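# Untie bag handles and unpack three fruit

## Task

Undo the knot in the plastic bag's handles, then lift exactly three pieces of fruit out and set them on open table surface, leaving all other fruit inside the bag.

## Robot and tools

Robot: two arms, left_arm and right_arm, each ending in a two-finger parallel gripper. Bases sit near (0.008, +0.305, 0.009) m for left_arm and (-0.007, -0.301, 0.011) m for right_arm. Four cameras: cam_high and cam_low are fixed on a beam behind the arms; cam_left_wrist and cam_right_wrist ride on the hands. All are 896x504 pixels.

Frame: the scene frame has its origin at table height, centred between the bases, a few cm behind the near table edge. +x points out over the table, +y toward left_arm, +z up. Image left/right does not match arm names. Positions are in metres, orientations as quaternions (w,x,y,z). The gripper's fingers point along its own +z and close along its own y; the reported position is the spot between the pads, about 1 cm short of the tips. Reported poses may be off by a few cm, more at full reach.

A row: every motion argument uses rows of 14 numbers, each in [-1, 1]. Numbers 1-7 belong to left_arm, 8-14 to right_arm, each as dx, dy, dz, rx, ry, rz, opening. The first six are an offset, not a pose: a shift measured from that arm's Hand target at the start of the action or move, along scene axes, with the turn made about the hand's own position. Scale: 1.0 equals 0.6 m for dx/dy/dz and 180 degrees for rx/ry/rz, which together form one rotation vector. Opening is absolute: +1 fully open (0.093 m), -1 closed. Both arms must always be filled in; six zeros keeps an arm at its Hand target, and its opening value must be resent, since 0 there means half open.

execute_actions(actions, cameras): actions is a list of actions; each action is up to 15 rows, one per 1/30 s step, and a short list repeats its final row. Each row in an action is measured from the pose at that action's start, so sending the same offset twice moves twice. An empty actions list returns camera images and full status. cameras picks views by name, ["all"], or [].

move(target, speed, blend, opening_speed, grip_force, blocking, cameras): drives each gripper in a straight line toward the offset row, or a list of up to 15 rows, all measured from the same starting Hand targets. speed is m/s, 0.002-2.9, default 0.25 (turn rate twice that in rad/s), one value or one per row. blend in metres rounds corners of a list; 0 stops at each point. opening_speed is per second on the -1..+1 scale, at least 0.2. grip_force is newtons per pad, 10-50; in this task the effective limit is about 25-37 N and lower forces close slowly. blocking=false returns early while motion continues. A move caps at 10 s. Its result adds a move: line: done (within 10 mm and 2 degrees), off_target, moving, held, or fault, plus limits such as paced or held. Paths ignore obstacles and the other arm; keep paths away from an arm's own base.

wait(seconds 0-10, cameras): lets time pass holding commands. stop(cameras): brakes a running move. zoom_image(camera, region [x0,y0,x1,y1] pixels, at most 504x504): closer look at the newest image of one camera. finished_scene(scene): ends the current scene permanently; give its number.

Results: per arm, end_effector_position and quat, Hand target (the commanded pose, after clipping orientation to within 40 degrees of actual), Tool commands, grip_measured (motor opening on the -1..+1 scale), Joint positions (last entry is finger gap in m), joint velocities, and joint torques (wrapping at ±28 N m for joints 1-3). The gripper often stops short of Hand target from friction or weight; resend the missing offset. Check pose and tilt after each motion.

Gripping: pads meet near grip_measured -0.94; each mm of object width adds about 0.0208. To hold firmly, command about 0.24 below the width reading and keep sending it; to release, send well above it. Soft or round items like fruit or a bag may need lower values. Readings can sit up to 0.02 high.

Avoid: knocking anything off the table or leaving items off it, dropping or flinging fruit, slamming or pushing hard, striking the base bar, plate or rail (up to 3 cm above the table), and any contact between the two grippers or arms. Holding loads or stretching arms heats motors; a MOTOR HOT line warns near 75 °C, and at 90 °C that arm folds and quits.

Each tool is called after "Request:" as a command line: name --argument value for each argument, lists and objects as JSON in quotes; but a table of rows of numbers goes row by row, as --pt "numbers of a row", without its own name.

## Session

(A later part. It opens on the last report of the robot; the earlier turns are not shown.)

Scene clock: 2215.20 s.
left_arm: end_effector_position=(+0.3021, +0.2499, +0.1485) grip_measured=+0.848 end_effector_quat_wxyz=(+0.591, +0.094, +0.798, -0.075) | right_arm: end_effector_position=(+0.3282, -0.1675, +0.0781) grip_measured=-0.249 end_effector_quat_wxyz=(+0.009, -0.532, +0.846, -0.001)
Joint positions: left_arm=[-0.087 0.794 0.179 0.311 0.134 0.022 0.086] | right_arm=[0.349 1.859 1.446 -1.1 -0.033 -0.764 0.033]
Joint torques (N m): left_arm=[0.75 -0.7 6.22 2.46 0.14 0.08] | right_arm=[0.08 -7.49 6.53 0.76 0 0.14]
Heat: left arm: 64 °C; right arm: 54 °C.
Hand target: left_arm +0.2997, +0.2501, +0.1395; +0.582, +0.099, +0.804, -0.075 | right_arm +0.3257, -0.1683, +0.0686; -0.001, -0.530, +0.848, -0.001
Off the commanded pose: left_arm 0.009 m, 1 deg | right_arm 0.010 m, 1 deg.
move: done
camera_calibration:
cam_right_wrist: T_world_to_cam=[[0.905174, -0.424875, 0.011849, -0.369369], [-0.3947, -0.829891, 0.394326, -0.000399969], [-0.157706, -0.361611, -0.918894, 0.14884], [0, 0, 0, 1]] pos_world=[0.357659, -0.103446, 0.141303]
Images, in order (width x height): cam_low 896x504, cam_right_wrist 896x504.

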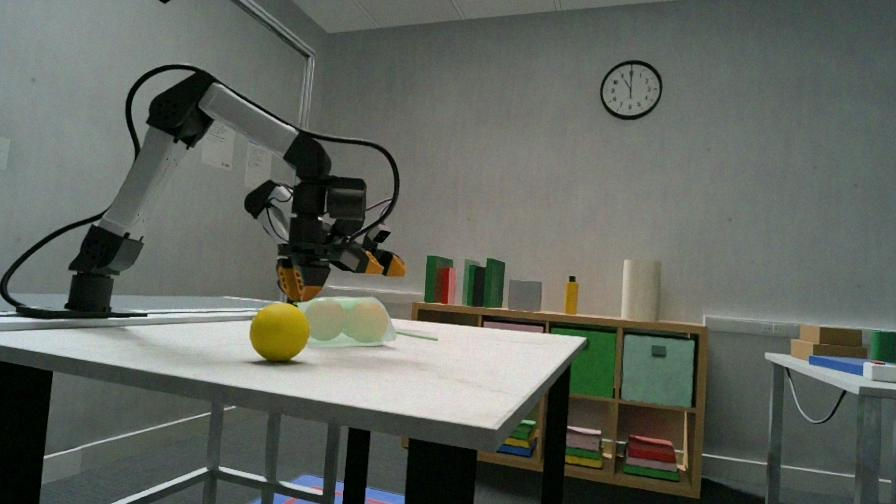

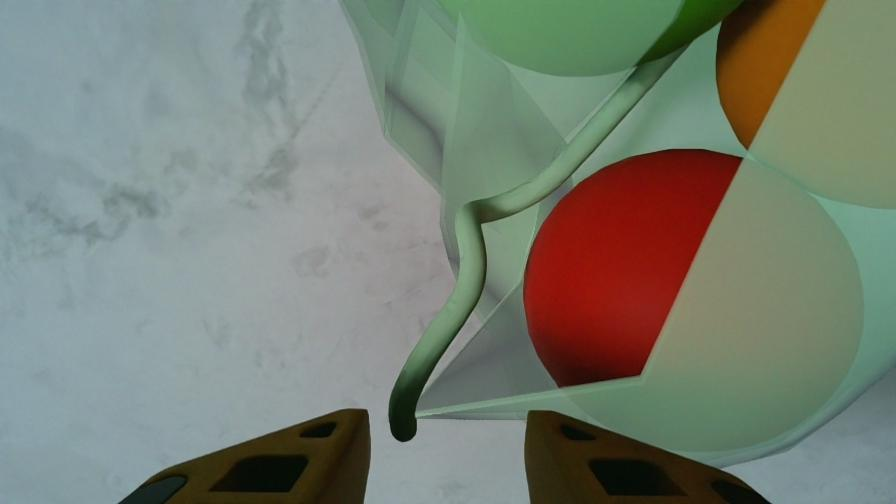

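Request:
move --target '[0,0,0,0,0,0,0.85,-0.006,0.012,-0.027,0,0,0,-0.25]' --speed 0.05 --cameras '["cam_right_wrist","cam_low"]'

Request:
zoom_image --camera "cam_low" --region '[250, 250, 350, 330]'

Scene clock: 2223.93 s.
left_arm: end_effector_position=(+0.3021, +0.2499, +0.1485) grip_measured=+0.848 end_effector_quat_wxyz=(+0.591, +0.094, +0.798, -0.075) | right_arm: end_effector_position=(+0.3238, -0.1604, +0.0615) grip_measured=-0.249 end_effector_quat_wxyz=(+0.007, -0.532, +0.847, +0.000)
Joint positions: left_arm=[-0.087 0.794 0.179 0.311 0.134 0.022 0.086] | right_arm=[0.374 1.873 1.398 -1.043 -0.033 -0.739 0.033]
Joint torques (N m): left_arm=[0.76 -0.81 6.27 2.44 0.13 0.08] | right_arm=[0.02 -7.56 6.52 0.77 0.05 0.07]
Heat: left arm: 64 °C; right arm: 53 °C.
Hand target: left_arm +0.2997, +0.2501, +0.1395; +0.582, +0.099, +0.804, -0.075 | right_arm +0.3221, -0.1610, +0.0524; -0.001, -0.530, +0.848, -0.001
Off the commanded pose: left_arm 0.009 m, 1 deg | right_arm 0.009 m, 1 deg.
move: done
camera_calibration:
cam_right_wrist: T_world_to_cam=[[0.905131, -0.425073, 0.00719537, -0.361864], [-0.39272, -0.829518, 0.397078, 0.00948924], [-0.162819, -0.362234, -0.917756, 0.136932], [0, 0, 0, 1]] pos_world=[0.353556, -0.0963457, 0.124506]
Images, in order (width x height): cam_low 896x504, cam_right_wrist 896x504.

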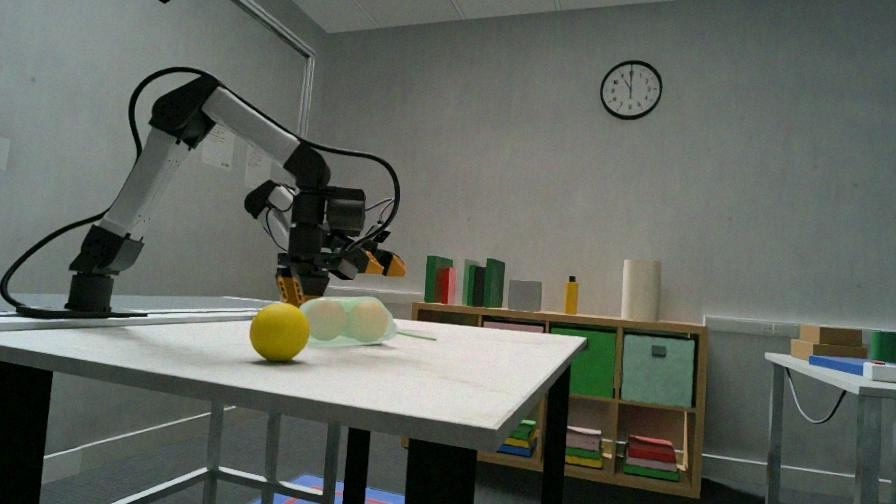

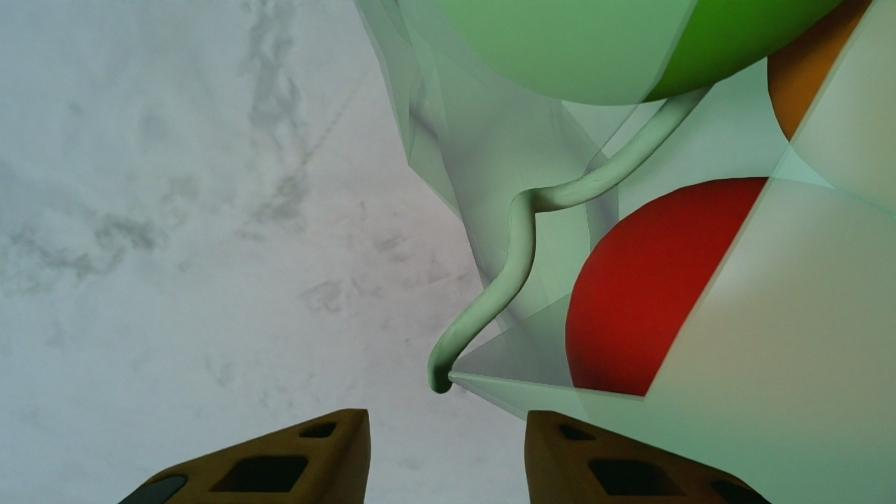

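Scaled by 5.040 from the camera's 896x504 image, which has a finer 1280x720 frame.

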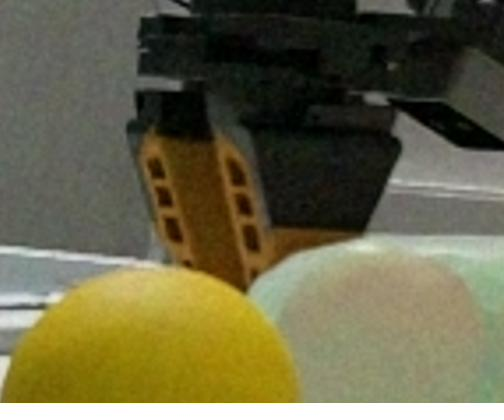

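Request:
move --pt "0 0 0 0 0 0 0.85 0.013 0.028 -0.008 0 0 0 -0.25" --pt "0 0 0 0 0 0 0.85 0.013 0.028 -0.008 0 0 0 -1" --speed 0.05 --cameras '["cam_right_wrist","cam_low"]'

Request:
zoom_image --camera "cam_low" --region '[250, 250, 350, 330]'

Scene clock: 2238.70 s.
left_arm: end_effector_position=(+0.3021, +0.2499, +0.1485) grip_measured=+0.848 end_effector_quat_wxyz=(+0.591, +0.094, +0.798, -0.075) | right_arm: end_effector_position=(+0.3200, -0.1487, +0.0463) grip_measured=-0.987 end_effector_quat_wxyz=(-0.012, -0.532, +0.847, +0.004)
Joint positions: left_arm=[-0.087 0.794 0.179 0.311 0.134 0.022 0.086] | right_arm=[0.409 1.927 1.412 -1.04 -0.033 -0.703 0]
Joint torques (N m): left_arm=[0.73 -0.75 6.19 2.48 0.13 0.08] | right_arm=[0.17 -7.86 10.88 0.63 0.03 0.07]
Heat: left arm: 64 °C; right arm: 53 °C.
Hand target: left_arm +0.2997, +0.2501, +0.1395; +0.582, +0.099, +0.804, -0.075 | right_arm +0.3299, -0.1443, +0.0476; -0.001, -0.530, +0.848, -0.001
Off the commanded pose: left_arm 0.009 m, 1 deg | right_arm 0.011 m, 1 deg.
move: off_target (right_arm); target 2's new opening was sent with right_arm's hand 0.011 m and 1 deg from that target
camera_calibration:
cam_right_wrist: T_world_to_cam=[[0.904252, -0.426552, -0.0195172, -0.352095], [-0.379234, -0.823268, 0.422389, 0.0191727], [-0.196239, -0.374544, -0.906205, 0.134971], [0, 0, 0, 1]] pos_world=[0.352141, -0.0838502, 0.107341]
Images, in order (width x height): cam_low 896x504, cam_right_wrist 896x504.

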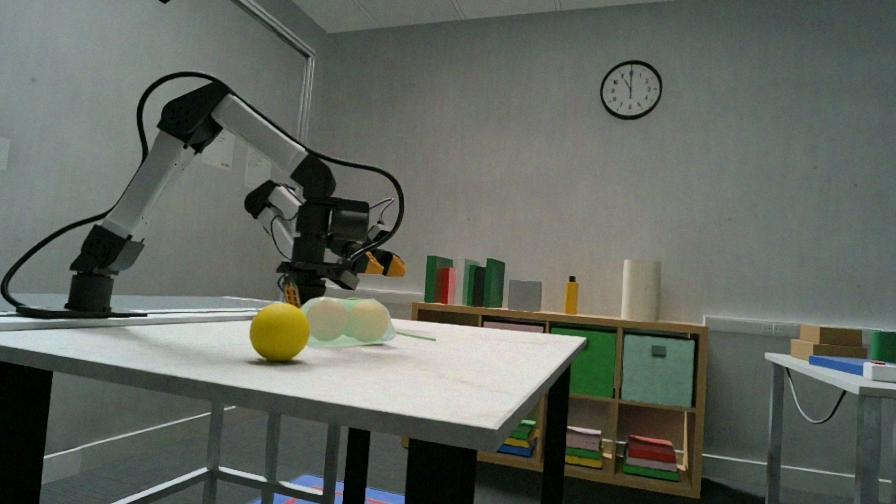

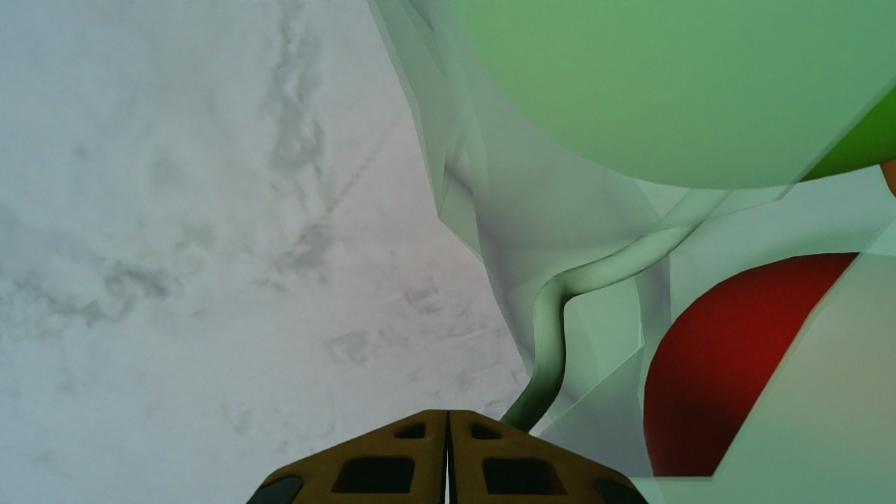

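Scaled by 5.040 from the camera's 896x504 image, which has a finer 1280x720 frame.

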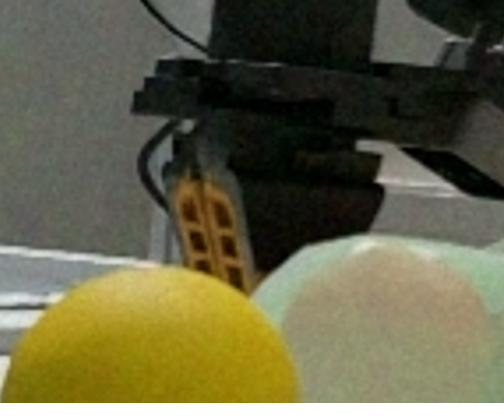

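Request:
move --target '[0,0,0,0,0,0,0.85,0.0,-0.06,0.13,0,0,0,-0.2]' --speed 0.1 --cameras '["cam_right_wrist","cam_low","cam_high"]'

Request:
zoom_image --camera "cam_high" --region '[370, 130, 510, 265]'

Request:
zoom_image --camera "cam_low" --region '[200, 250, 450, 370]'

Scene clock: 2247.17 s.
left_arm: end_effector_position=(+0.3021, +0.2499, +0.1485) grip_measured=+0.848 end_effector_quat_wxyz=(+0.591, +0.094, +0.798, -0.075) | right_arm: end_effector_position=(+0.3271, -0.1780, +0.1075) grip_measured=-0.201 end_effector_quat_wxyz=(-0.018, -0.530, +0.848, +0.004)
Joint positions: left_arm=[-0.087 0.794 0.179 0.311 0.134 0.022 0.086] | right_arm=[0.32 1.876 1.586 -1.278 -0.033 -0.789 0.036]
Joint torques (N m): left_arm=[0.77 -0.79 6.2 2.46 0.14 0.07] | right_arm=[-0.91 -12.22 10.97 0.19 -0.01 -0.06]
Heat: left arm: 64 °C; right arm: 54 °C.
Hand target: left_arm +0.2997, +0.2501, +0.1395; +0.582, +0.099, +0.804, -0.075 | right_arm +0.3299, -0.1802, +0.1257; -0.001, -0.530, +0.848, -0.001
Off the commanded pose: left_arm 0.009 m, 1 deg | right_arm 0.018 m, 2 deg.
move: off_target (right_arm)
camera_calibration:
cam_right_wrist: T_world_to_cam=[[0.902046, -0.430815, -0.0266835, -0.369036], [-0.378584, -0.819349, 0.430512, -0.0284682], [-0.207334, -0.37824, -0.90219, 0.18338], [0, 0, 0, 1]] pos_world=[0.360131, -0.11295, 0.167853]
Images, in order (width x height): cam_high 896x504, cam_low 896x504, cam_right_wrist 896x504.

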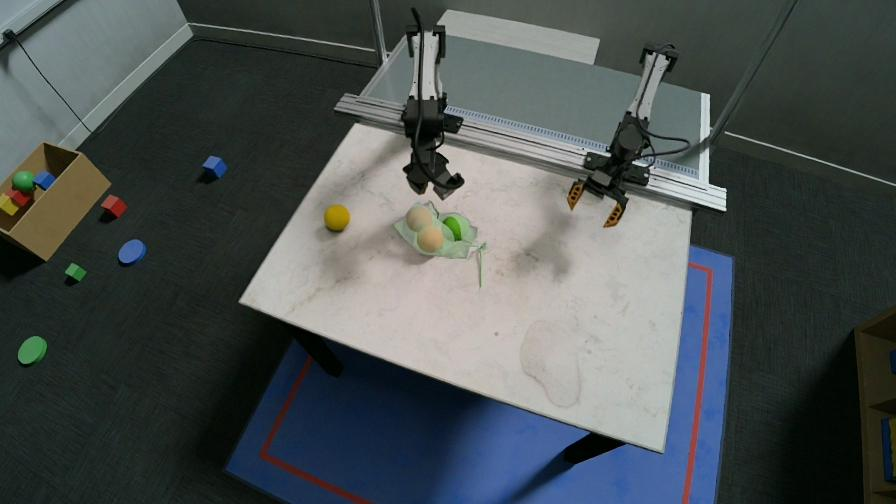

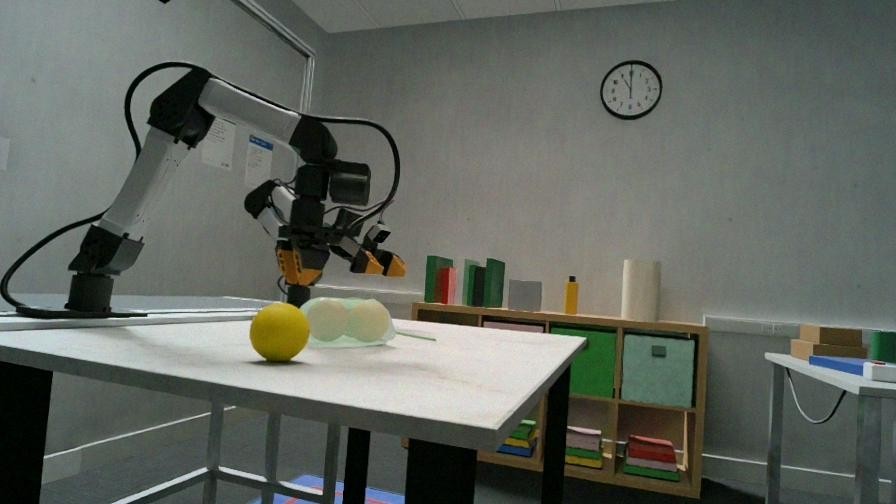

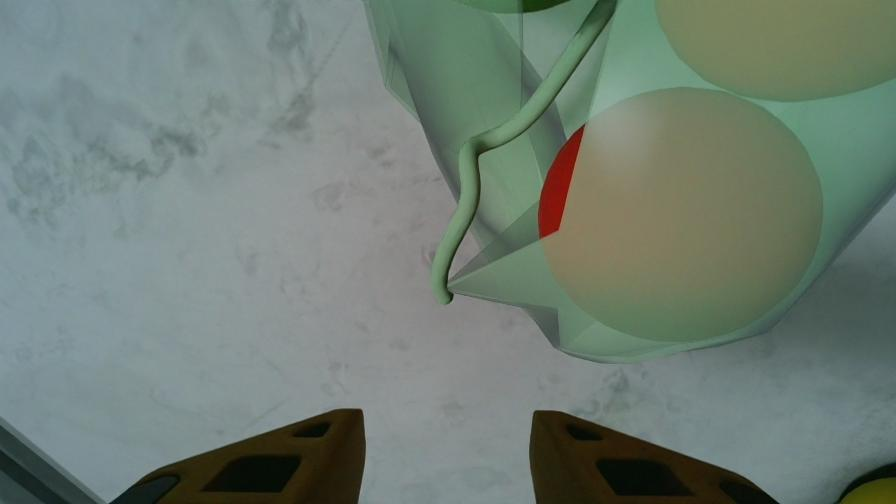

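Scaled by 3.600 from the camera's 896x504 image, which has a finer 1280x720 frame.

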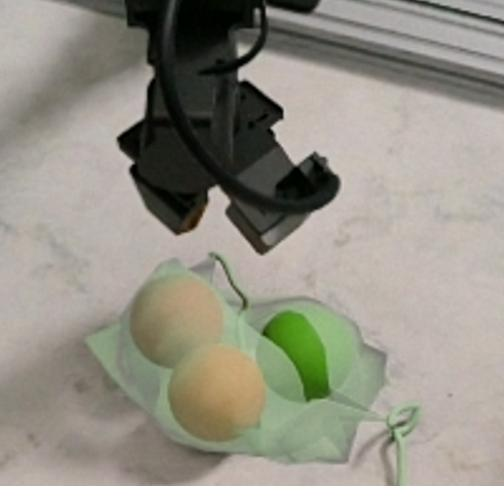

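Scaled by 2.016 from the camera's 896x504 image, which has a finer 1280x720 frame.

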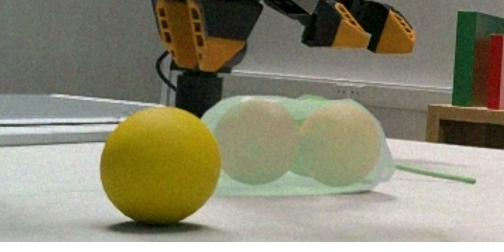

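Request:
move --pt "0 0 0 0 0 0 0.85 0.029 0.0545 -0.05 0 0 0 -0.35" --pt "0 0 0 0 0 0 0.85 0.029 0.0545 -0.125 0 0 0 -0.35" --speed 0.08 --cameras '["cam_right_wrist","cam_low"]'

Scene clock: 2270.40 s.
left_arm: end_effector_position=(+0.3021, +0.2499, +0.1485) grip_measured=+0.848 end_effector_quat_wxyz=(+0.591, +0.094, +0.798, -0.075) | right_arm: end_effector_position=(+0.3493, -0.1467, +0.0595) grip_measured=-0.349 end_effector_quat_wxyz=(+0.008, -0.532, +0.847, +0.000)
Joint positions: left_arm=[-0.087 0.794 0.179 0.311 0.134 0.022 0.086] | right_arm=[0.382 1.979 1.542 -1.077 -0.033 -0.731 0.028]
Joint torques (N m): left_arm=[0.75 -0.72 6.27 2.47 0.13 0.09] | right_arm=[-0.03 -8.62 6.69 0.74 0.04 0.1]
Heat: left arm: 64 °C; right arm: 57 °C.
Hand target: left_arm +0.2997, +0.2501, +0.1395; +0.582, +0.099, +0.804, -0.075 | right_arm +0.3472, -0.1475, +0.0505; -0.001, -0.530, +0.848, -0.001
Off the commanded pose: left_arm 0.009 m, 1 deg | right_arm 0.009 m, 1 deg.
move: done
camera_calibration:
cam_right_wrist: T_world_to_cam=[[0.905139, -0.425043, 0.0078975, -0.379147], [-0.393196, -0.829968, 0.395664, 0.0318181], [-0.161619, -0.361236, -0.918362, 0.143951], [0, 0, 0, 1]] pos_world=[0.378957, -0.0827453, 0.122604]
Images, in order (width x height): cam_low 896x504, cam_right_wrist 896x504.

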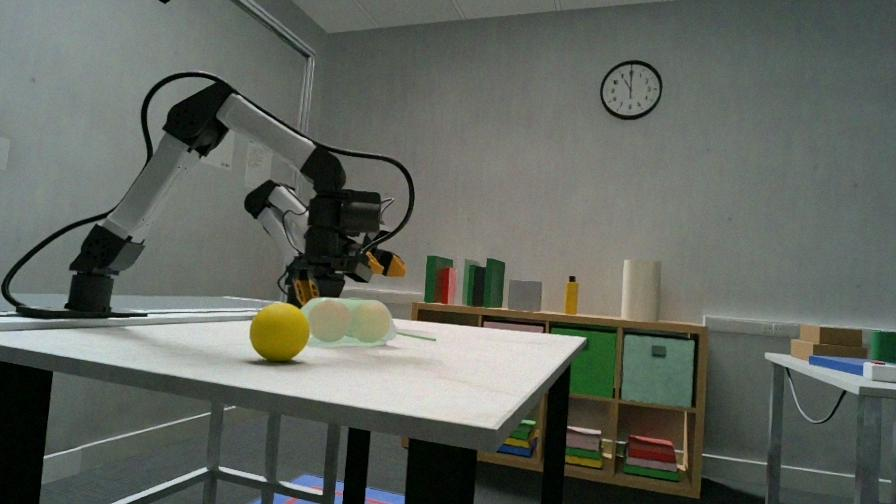

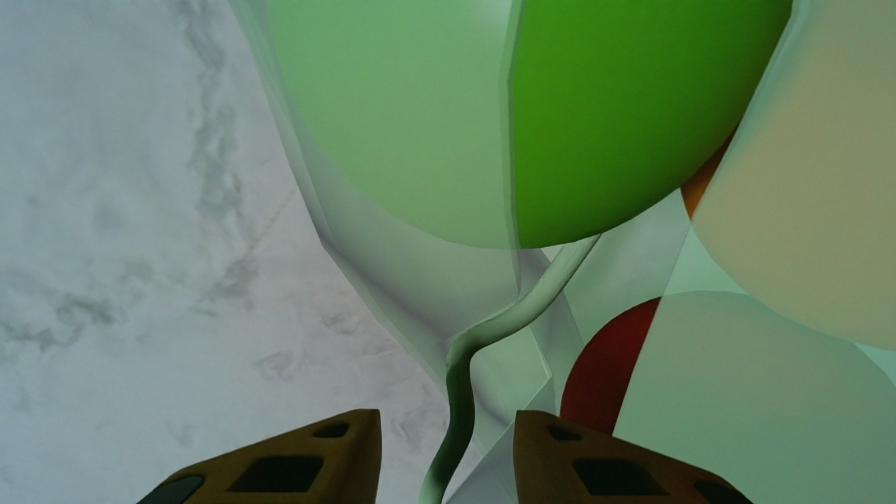

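Request:
move --pt "0 0 0 0 0 0 0.85 0.002 0.004 -0.015 0 0 0 -0.35" --pt "0 0 0 0 0 0 0.85 0.002 0.004 -0.015 0 0 0 -1" --speed 0.05 --cameras '["cam_right_wrist"]'

Scene clock: 2279.00 s.
left_arm: end_effector_position=(+0.3021, +0.2499, +0.1485) grip_measured=+0.848 end_effector_quat_wxyz=(+0.591, +0.094, +0.798, -0.075) | right_arm: end_effector_position=(+0.3513, -0.1439, +0.0513) grip_measured=-0.987 end_effector_quat_wxyz=(+0.010, -0.532, +0.847, +0.000)
Joint positions: left_arm=[-0.087 0.794 0.179 0.311 0.134 0.022 0.086] | right_arm=[0.388 1.995 1.532 -1.048 -0.033 -0.725 0]
Joint torques (N m): left_arm=[0.76 -0.8 6.24 2.46 0.14 0.08] | right_arm=[0.02 -8.54 6.6 0.74 0.04 0.08]
Heat: left arm: 64 °C; right arm: 56 °C.
Hand target: left_arm +0.2997, +0.2501, +0.1395; +0.582, +0.099, +0.804, -0.075 | right_arm +0.3485, -0.1451, +0.0416; -0.001, -0.530, +0.848, -0.001
Off the commanded pose: left_arm 0.009 m, 1 deg | right_arm 0.010 m, 1 deg.
move: done
camera_calibration:
cam_right_wrist: T_world_to_cam=[[0.90499, -0.425313, 0.0101355, -0.379878], [-0.394722, -0.830534, 0.392948, 0.0388213], [-0.158708, -0.359615, -0.919505, 0.137036], [0, 0, 0, 1]] pos_world=[0.380858, -0.0800445, 0.1146]
Images, in order (width x height): cam_right_wrist 896x504.

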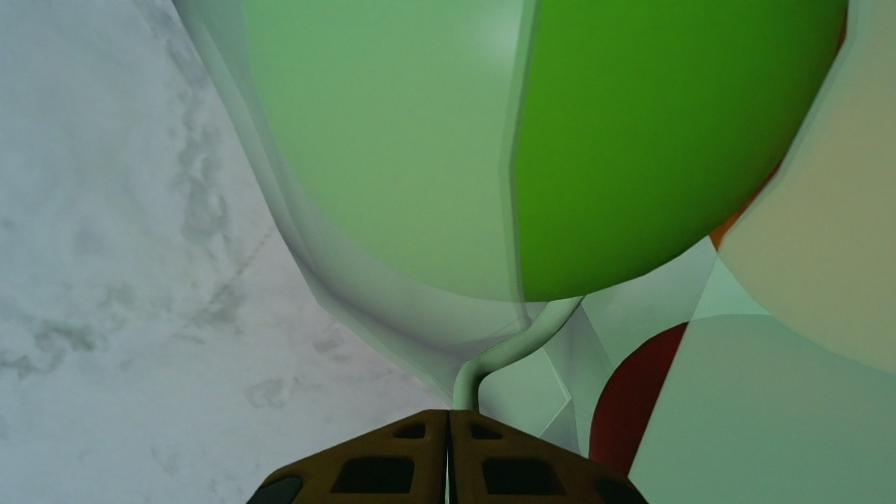

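Request:
move --pt "0 0 0 0 0 0 0.85 0.0 0.0 0.01 0 0 0 -0.35" --pt "0 0 0 0 0 0 0.85 0.003 0.002 -0.025 0 0 0 -0.35" --pt "0 0 0 0 0 0 0.85 0.003 0.002 -0.025 0 0 0 -1" --speed 0.05 --cameras '["cam_right_wrist"]'

Scene clock: 2292.50 s.
left_arm: end_effector_position=(+0.3021, +0.2499, +0.1485) grip_measured=+0.848 end_effector_quat_wxyz=(+0.591, +0.094, +0.798, -0.075) | right_arm: end_effector_position=(+0.3536, -0.1434, +0.0359) grip_measured=-0.987 end_effector_quat_wxyz=(+0.009, -0.531, +0.847, +0.000)
Joint positions: left_arm=[-0.087 0.794 0.179 0.311 0.134 0.022 0.086] | right_arm=[0.388 2.021 1.508 -0.998 -0.033 -0.723 0]
Joint torques (N m): left_arm=[0.76 -0.77 6.26 2.46 0.14 0.07] | right_arm=[0.23 -8.66 6.58 0.74 -0.01 0.07]
Heat: left arm: 64 °C; right arm: 54 °C.
Hand target: left_arm +0.2997, +0.2501, +0.1395; +0.582, +0.099, +0.804, -0.075 | right_arm +0.3502, -0.1439, +0.0266; -0.001, -0.530, +0.848, -0.001
Off the commanded pose: left_arm 0.009 m, 1 deg | right_arm 0.010 m, 1 deg.
move: done
camera_calibration:
cam_right_wrist: T_world_to_cam=[[0.904027, -0.427372, 0.00934405, -0.381394], [-0.396192, -0.829463, 0.39373, 0.0468051], [-0.160519, -0.359645, -0.919178, 0.124096], [0, 0, 0, 1]] pos_world=[0.383254, -0.0795437, 0.0992015]
Images, in order (width x height): cam_right_wrist 896x504.

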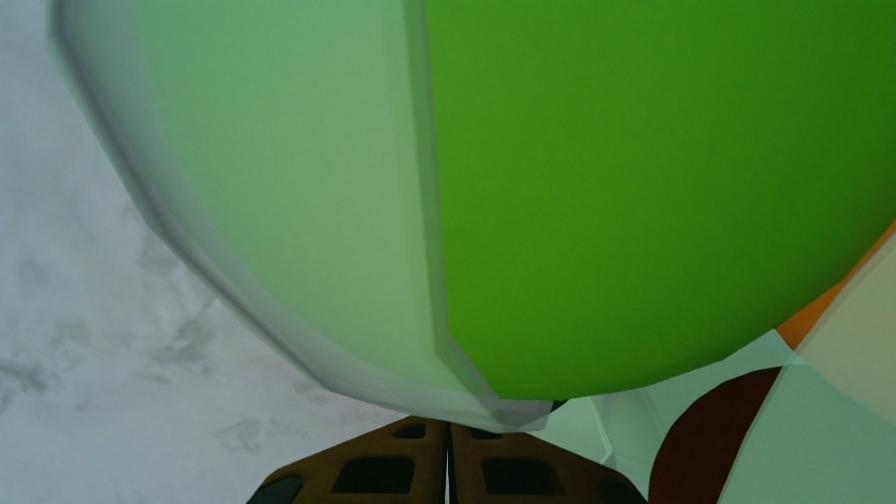

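Request:
move --pt "0 0 0 0 0 0 0.85 0.0 0.0 0.12 0 0 0 -1" --pt "0 0 0 0 0 0 0.85 0.042 0.115 0.235 0 0 -0.55 0.8" --speed 0.12 --cameras '["cam_right_wrist","cam_high","cam_low"]'

Request:
zoom_image --camera "cam_high" --region '[370, 130, 510, 265]'

Scene clock: 2330.37 s.
left_arm: end_effector_position=(+0.3021, +0.2499, +0.1485) grip_measured=+0.848 end_effector_quat_wxyz=(+0.591, +0.094, +0.798, -0.075) | right_arm: end_effector_position=(+0.3753, -0.0755, +0.1671) grip_measured=+0.799 end_effector_quat_wxyz=(+0.023, +0.298, +0.954, +0.030)
Joint positions: left_arm=[-0.087 0.794 0.179 0.311 0.134 0.022 0.086] | right_arm=[0.503 2.177 2.283 -1.558 -0.033 1.121 0.084]
Joint torques (N m): left_arm=[0.76 -0.81 6.24 2.45 0.13 0.07] | right_arm=[-0.02 -9.63 10.93 0.45 0.12 0.09]
Heat: left arm: 64 °C; right arm: 54 °C.
Hand target: left_arm +0.2997, +0.2501, +0.1395; +0.582, +0.099, +0.804, -0.075 | right_arm +0.3755, -0.0750, +0.1676; -0.001, +0.301, +0.954, +0.000
Off the commanded pose: left_arm 0.009 m, 1 deg | right_arm 0.001 m, 4 deg.
joint sent to its limit (right arm) — joint 4 (wrist pitch), lower limit. The joint targets are off in orientation, not in position.
move: off_target (right_arm); target 2's new opening was sent with right_arm's hand 0.001 m and 4 deg from that target
camera_calibration:
cam_right_wrist: T_world_to_cam=[[-0.560236, -0.825286, -0.0709855, 0.1596], [-0.779303, 0.496089, 0.382861, 0.305802], [-0.280755, 0.269812, -0.921075, 0.365578], [0, 0, 0, 1]] pos_world=[0.430364, -0.118627, 0.230974]
Images, in order (width x height): cam_high 896x504, cam_low 896x504, cam_right_wrist 896x504.

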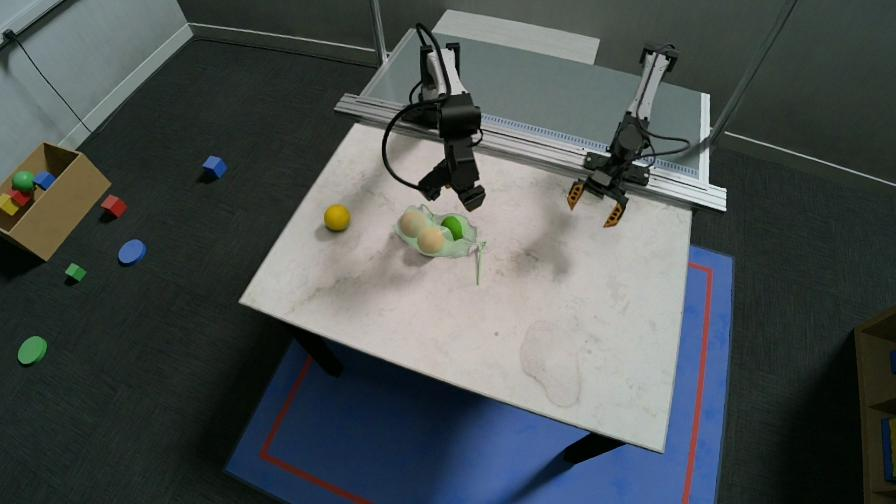

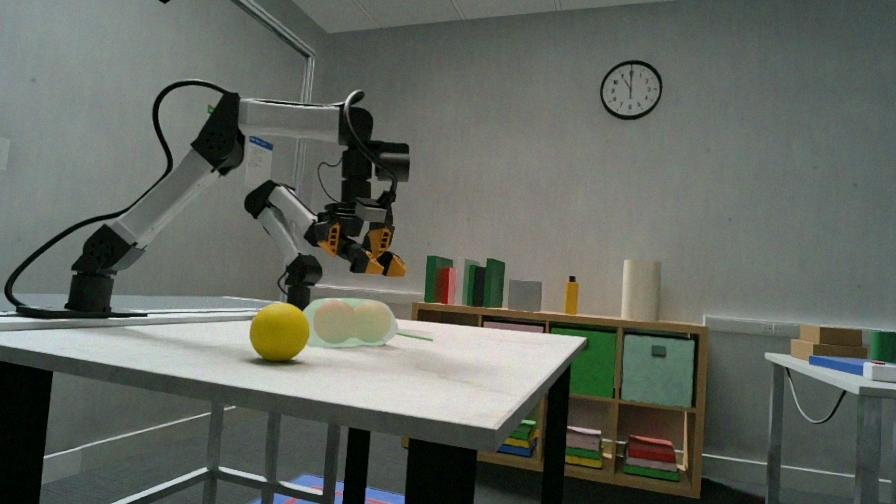

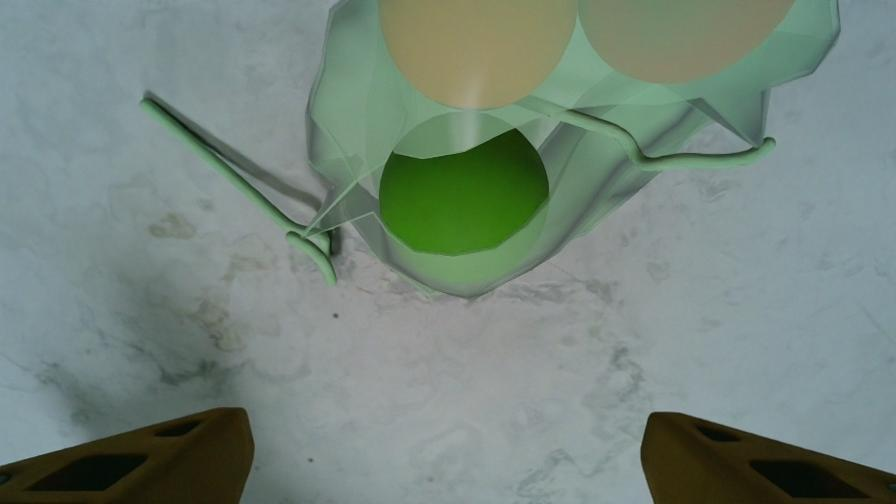

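Scaled by 3.600 from the camera's 896x504 image, which has a finer 1280x720 frame.

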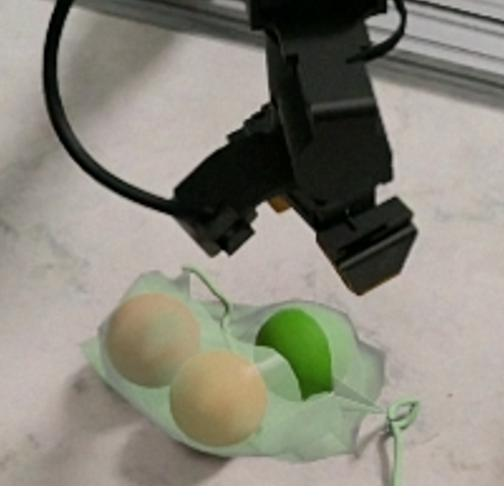

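Request:
move --target '[0,0,0,0,0,0,0.85,0.0205,-0.0125,-0.125,0,0,0,0.9]' --speed 0.12 --cameras '["cam_right_wrist"]'

Scene clock: 2355.93 s.
left_arm: end_effector_position=(+0.3021, +0.2499, +0.1485) grip_measured=+0.848 end_effector_quat_wxyz=(+0.591, +0.094, +0.798, -0.075) | right_arm: end_effector_position=(+0.3853, -0.0777, +0.1012) grip_measured=+0.899 end_effector_quat_wxyz=(+0.001, +0.300, +0.954, +0.007)
Joint positions: left_arm=[-0.087 0.794 0.179 0.311 0.134 0.022 0.086] | right_arm=[0.492 2.237 2.119 -1.398 -0.033 1.11 0.088]
Joint torques (N m): left_arm=[0.75 -0.79 6.27 2.46 0.14 0.08] | right_arm=[-0.88 -10.71 7.09 0.68 0.13 -0.07]
Heat: left arm: 64 °C; right arm: 55 °C.
Hand target: left_arm +0.2997, +0.2501, +0.1395; +0.582, +0.099, +0.804, -0.075 | right_arm +0.3878, -0.0825, +0.0927; -0.001, +0.301, +0.954, +0.000
Off the commanded pose: left_arm 0.009 m, 1 deg | right_arm 0.010 m, 1 deg.
move: done
camera_calibration:
cam_right_wrist: T_world_to_cam=[[-0.564142, -0.825559, -0.0140118, 0.154514], [-0.756609, 0.510081, 0.409097, 0.329583], [-0.330587, 0.24139, -0.912383, 0.324302], [0, 0, 0, 1]] pos_world=[0.443743, -0.118837, 0.163221]
Images, in order (width x height): cam_right_wrist 896x504.

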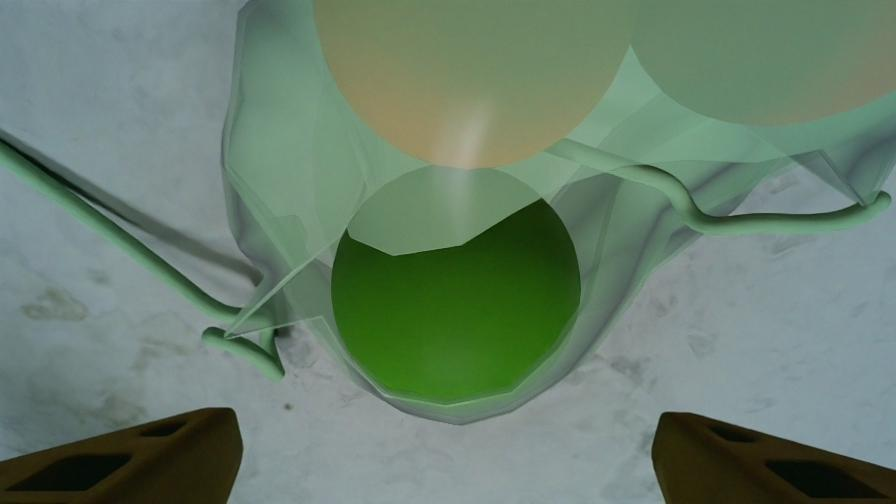

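Request:
move --pt "0 0 0 0 0 0 0.85 0.011 -0.011 0.0 0 0 0.05 0.75" --pt "0 0 0 0 0 0 0.85 0.011 -0.011 -0.06 0 0 0.05 0.75" --speed 0.06 --cameras '["cam_right_wrist"]'

Scene clock: 2397.10 s.
left_arm: end_effector_position=(+0.3021, +0.2499, +0.1485) grip_measured=+0.848 end_effector_quat_wxyz=(+0.591, +0.094, +0.798, -0.075) | right_arm: end_effector_position=(+0.3938, -0.0836, +0.0681) grip_measured=+0.751 end_effector_quat_wxyz=(+0.005, +0.223, +0.975, +0.009)
Joint positions: left_arm=[-0.087 0.794 0.179 0.311 0.134 0.022 0.086] | right_arm=[0.473 2.249 2.007 -1.267 -0.033 0.933 0.081]
Joint torques (N m): left_arm=[0.73 -0.75 6.24 2.46 0.15 0.09] | right_arm=[-0.76 -10.39 6.91 0.72 0.11 -0.07]
Heat: left arm: 64 °C; right arm: 54 °C.
Hand target: left_arm +0.2997, +0.2501, +0.1395; +0.582, +0.099, +0.804, -0.075 | right_arm +0.3944, -0.0890, +0.0566; -0.001, +0.225, +0.974, +0.000
Off the commanded pose: left_arm 0.009 m, 1 deg | right_arm 0.013 m, 1 deg.
move: off_target (right_arm)
camera_calibration:
cam_right_wrist: T_world_to_cam=[[-0.426963, -0.904055, -0.0196852, 0.0937045], [-0.831284, 0.38384, 0.402037, 0.371962], [-0.355908, 0.188019, -0.915412, 0.304134], [0, 0, 0, 1]] pos_world=[0.457458, -0.115243, 0.13071]
Images, in order (width x height): cam_right_wrist 896x504.

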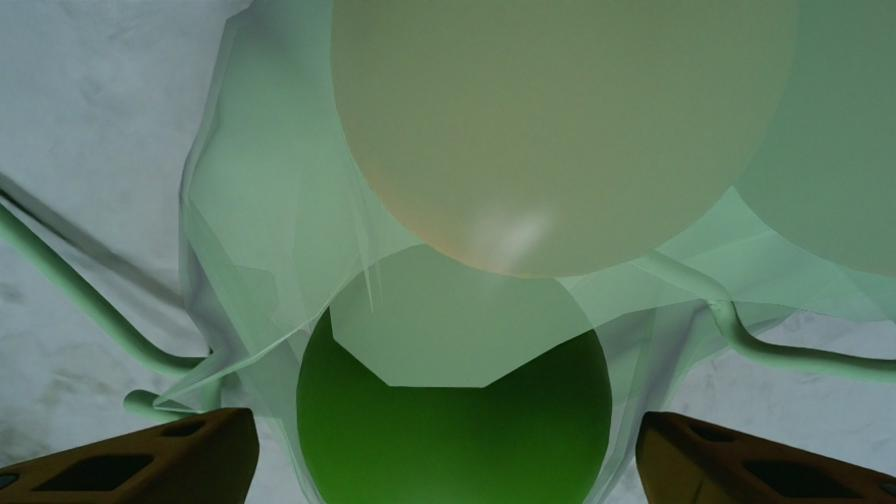

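Request:
move --target '[0,0,0,0,0,0,0.85,-0.003,0.001,-0.05,0,0,0,0.75]' --speed 0.05 --cameras '["cam_right_wrist","cam_low"]'

Request:
zoom_image --camera "cam_low" --region '[250, 250, 450, 370]'

Scene clock: 2414.03 s.
left_arm: end_effector_position=(+0.3021, +0.2499, +0.1485) grip_measured=+0.848 end_effector_quat_wxyz=(+0.591, +0.094, +0.798, -0.075) | right_arm: end_effector_position=(+0.3942, -0.0843, +0.0398) grip_measured=+0.751 end_effector_quat_wxyz=(+0.006, +0.223, +0.975, +0.010)
Joint positions: left_arm=[-0.087 0.794 0.179 0.311 0.134 0.022 0.086] | right_arm=[0.473 2.258 1.91 -1.157 -0.033 0.933 0.081]
Joint torques (N m): left_arm=[0.75 -0.77 6.2 2.46 0.14 0.08] | right_arm=[-0.46 -10.35 6.56 0.75 0.1 -0.03]
Heat: left arm: 64 °C; right arm: 53 °C.
Hand target: left_arm +0.2997, +0.2501, +0.1395; +0.582, +0.099, +0.804, -0.075 | right_arm +0.3926, -0.0884, +0.0267; -0.001, +0.225, +0.974, +0.000
Off the commanded pose: left_arm 0.009 m, 1 deg | right_arm 0.014 m, 1 deg.
move: off_target (right_arm)
camera_calibration:
cam_right_wrist: T_world_to_cam=[[-0.426812, -0.904063, -0.0224181, 0.0927727], [-0.832542, 0.383125, 0.400112, 0.384303], [-0.353138, 0.189437, -0.916192, 0.277552], [0, 0, 0, 1]] pos_world=[0.457559, -0.115942, 0.102606]
Images, in order (width x height): cam_low 896x504, cam_right_wrist 896x504.

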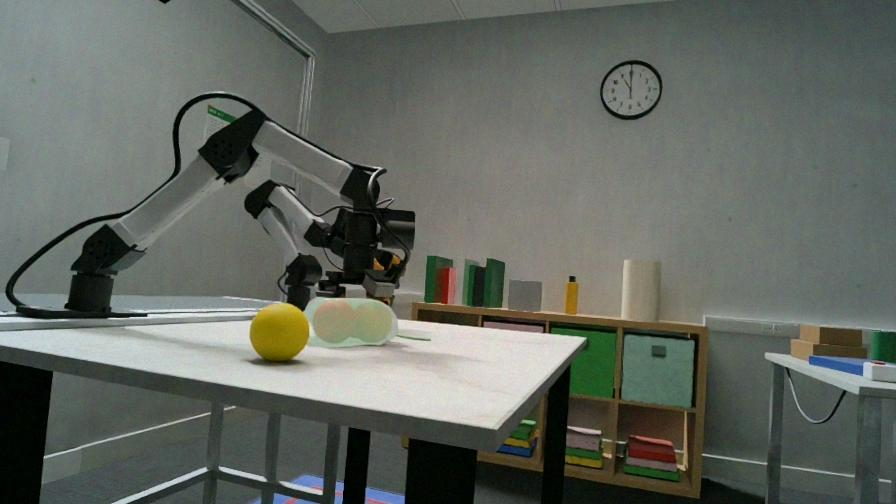

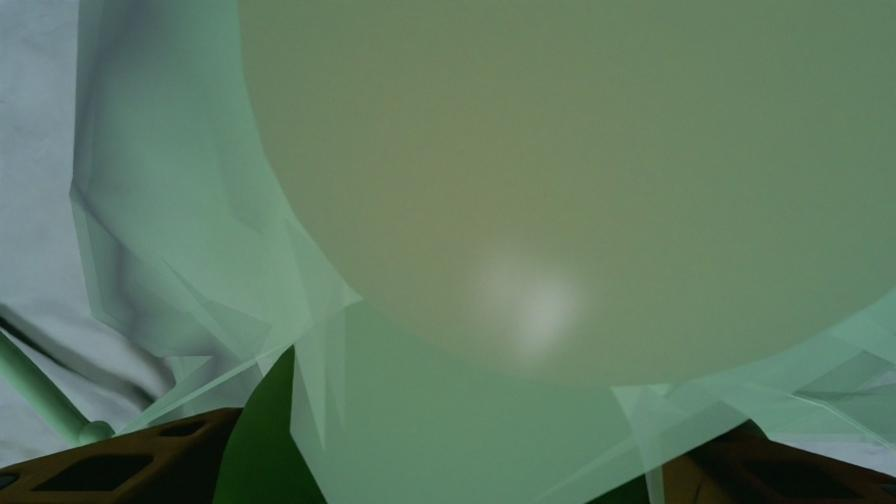

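Scaled by 2.520 from the camera's 896x504 image, which has a finer 1280x720 frame.

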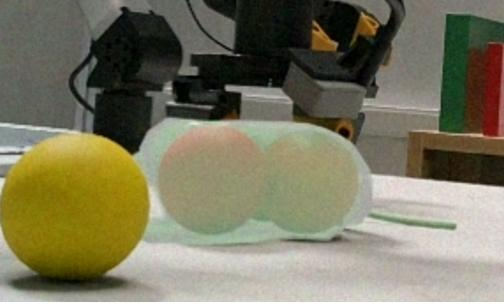

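Request:
move --target '[0,0,0,0,0,0,0.85,0,0,0,0,0,0,0.2]' --opening_speed 0.4 --cameras '["cam_right_wrist","cam_high","cam_low"]'

Scene clock: 2470.47 s.
left_arm: end_effector_position=(+0.3021, +0.2499, +0.1485) grip_measured=+0.848 end_effector_quat_wxyz=(+0.591, +0.094, +0.798, -0.075) | right_arm: end_effector_position=(+0.3950, -0.0839, +0.0399) grip_measured=+0.408 end_effector_quat_wxyz=(+0.008, +0.223, +0.975, +0.011)
Joint positions: left_arm=[-0.087 0.794 0.179 0.311 0.134 0.022 0.086] | right_arm=[0.473 2.258 1.91 -1.153 -0.033 0.933 0.065]
Joint torques (N m): left_arm=[0.75 -0.83 6.22 2.46 0.15 0.08] | right_arm=[-0.42 -10.29 6.74 0.74 0.1 -0.03]
Heat: left arm: 64 °C; right arm: 53 °C.
Hand target: left_arm +0.2997, +0.2501, +0.1395; +0.582, +0.099, +0.804, -0.075 | right_arm +0.3926, -0.0884, +0.0267; -0.001, +0.225, +0.974, +0.000
Off the commanded pose: left_arm 0.009 m, 1 deg | right_arm 0.014 m, 2 deg.
move: off_target (right_arm)
camera_calibration:
cam_right_wrist: T_world_to_cam=[[-0.426675, -0.904046, -0.0254671, 0.0935581], [-0.833926, 0.382371, 0.397945, 0.38538], [-0.350022, 0.191031, -0.917056, 0.276733], [0, 0, 0, 1]] pos_world=[0.45816, -0.115642, 0.102802]
Images, in order (width x height): cam_high 896x504, cam_low 896x504, cam_right_wrist 896x504.

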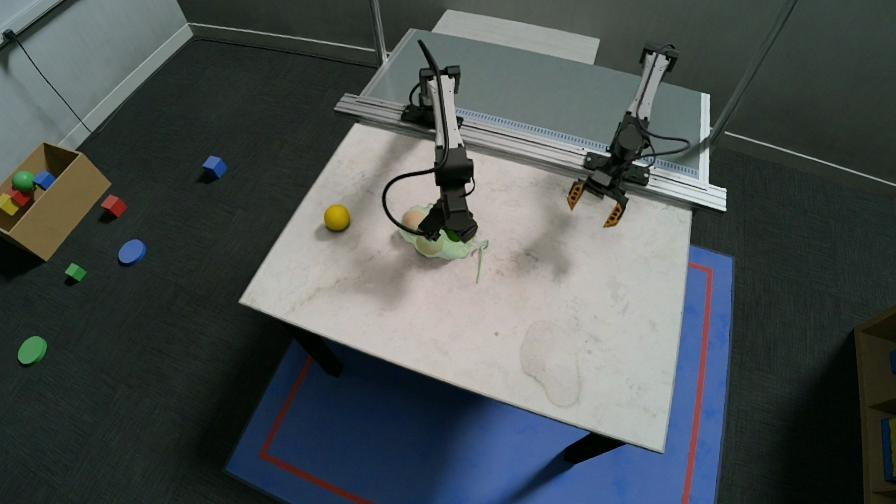

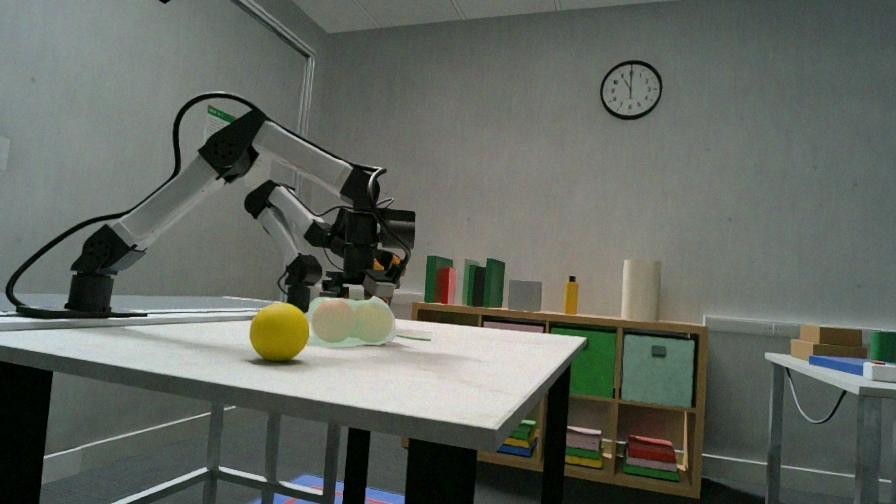

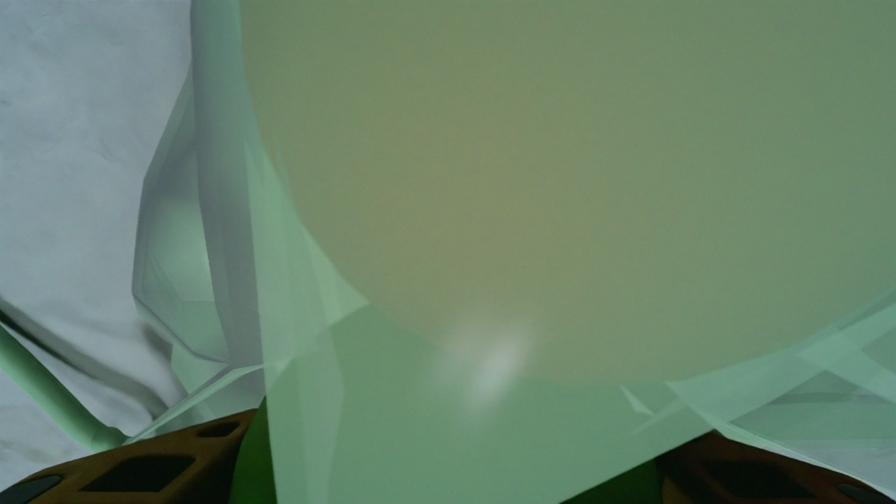

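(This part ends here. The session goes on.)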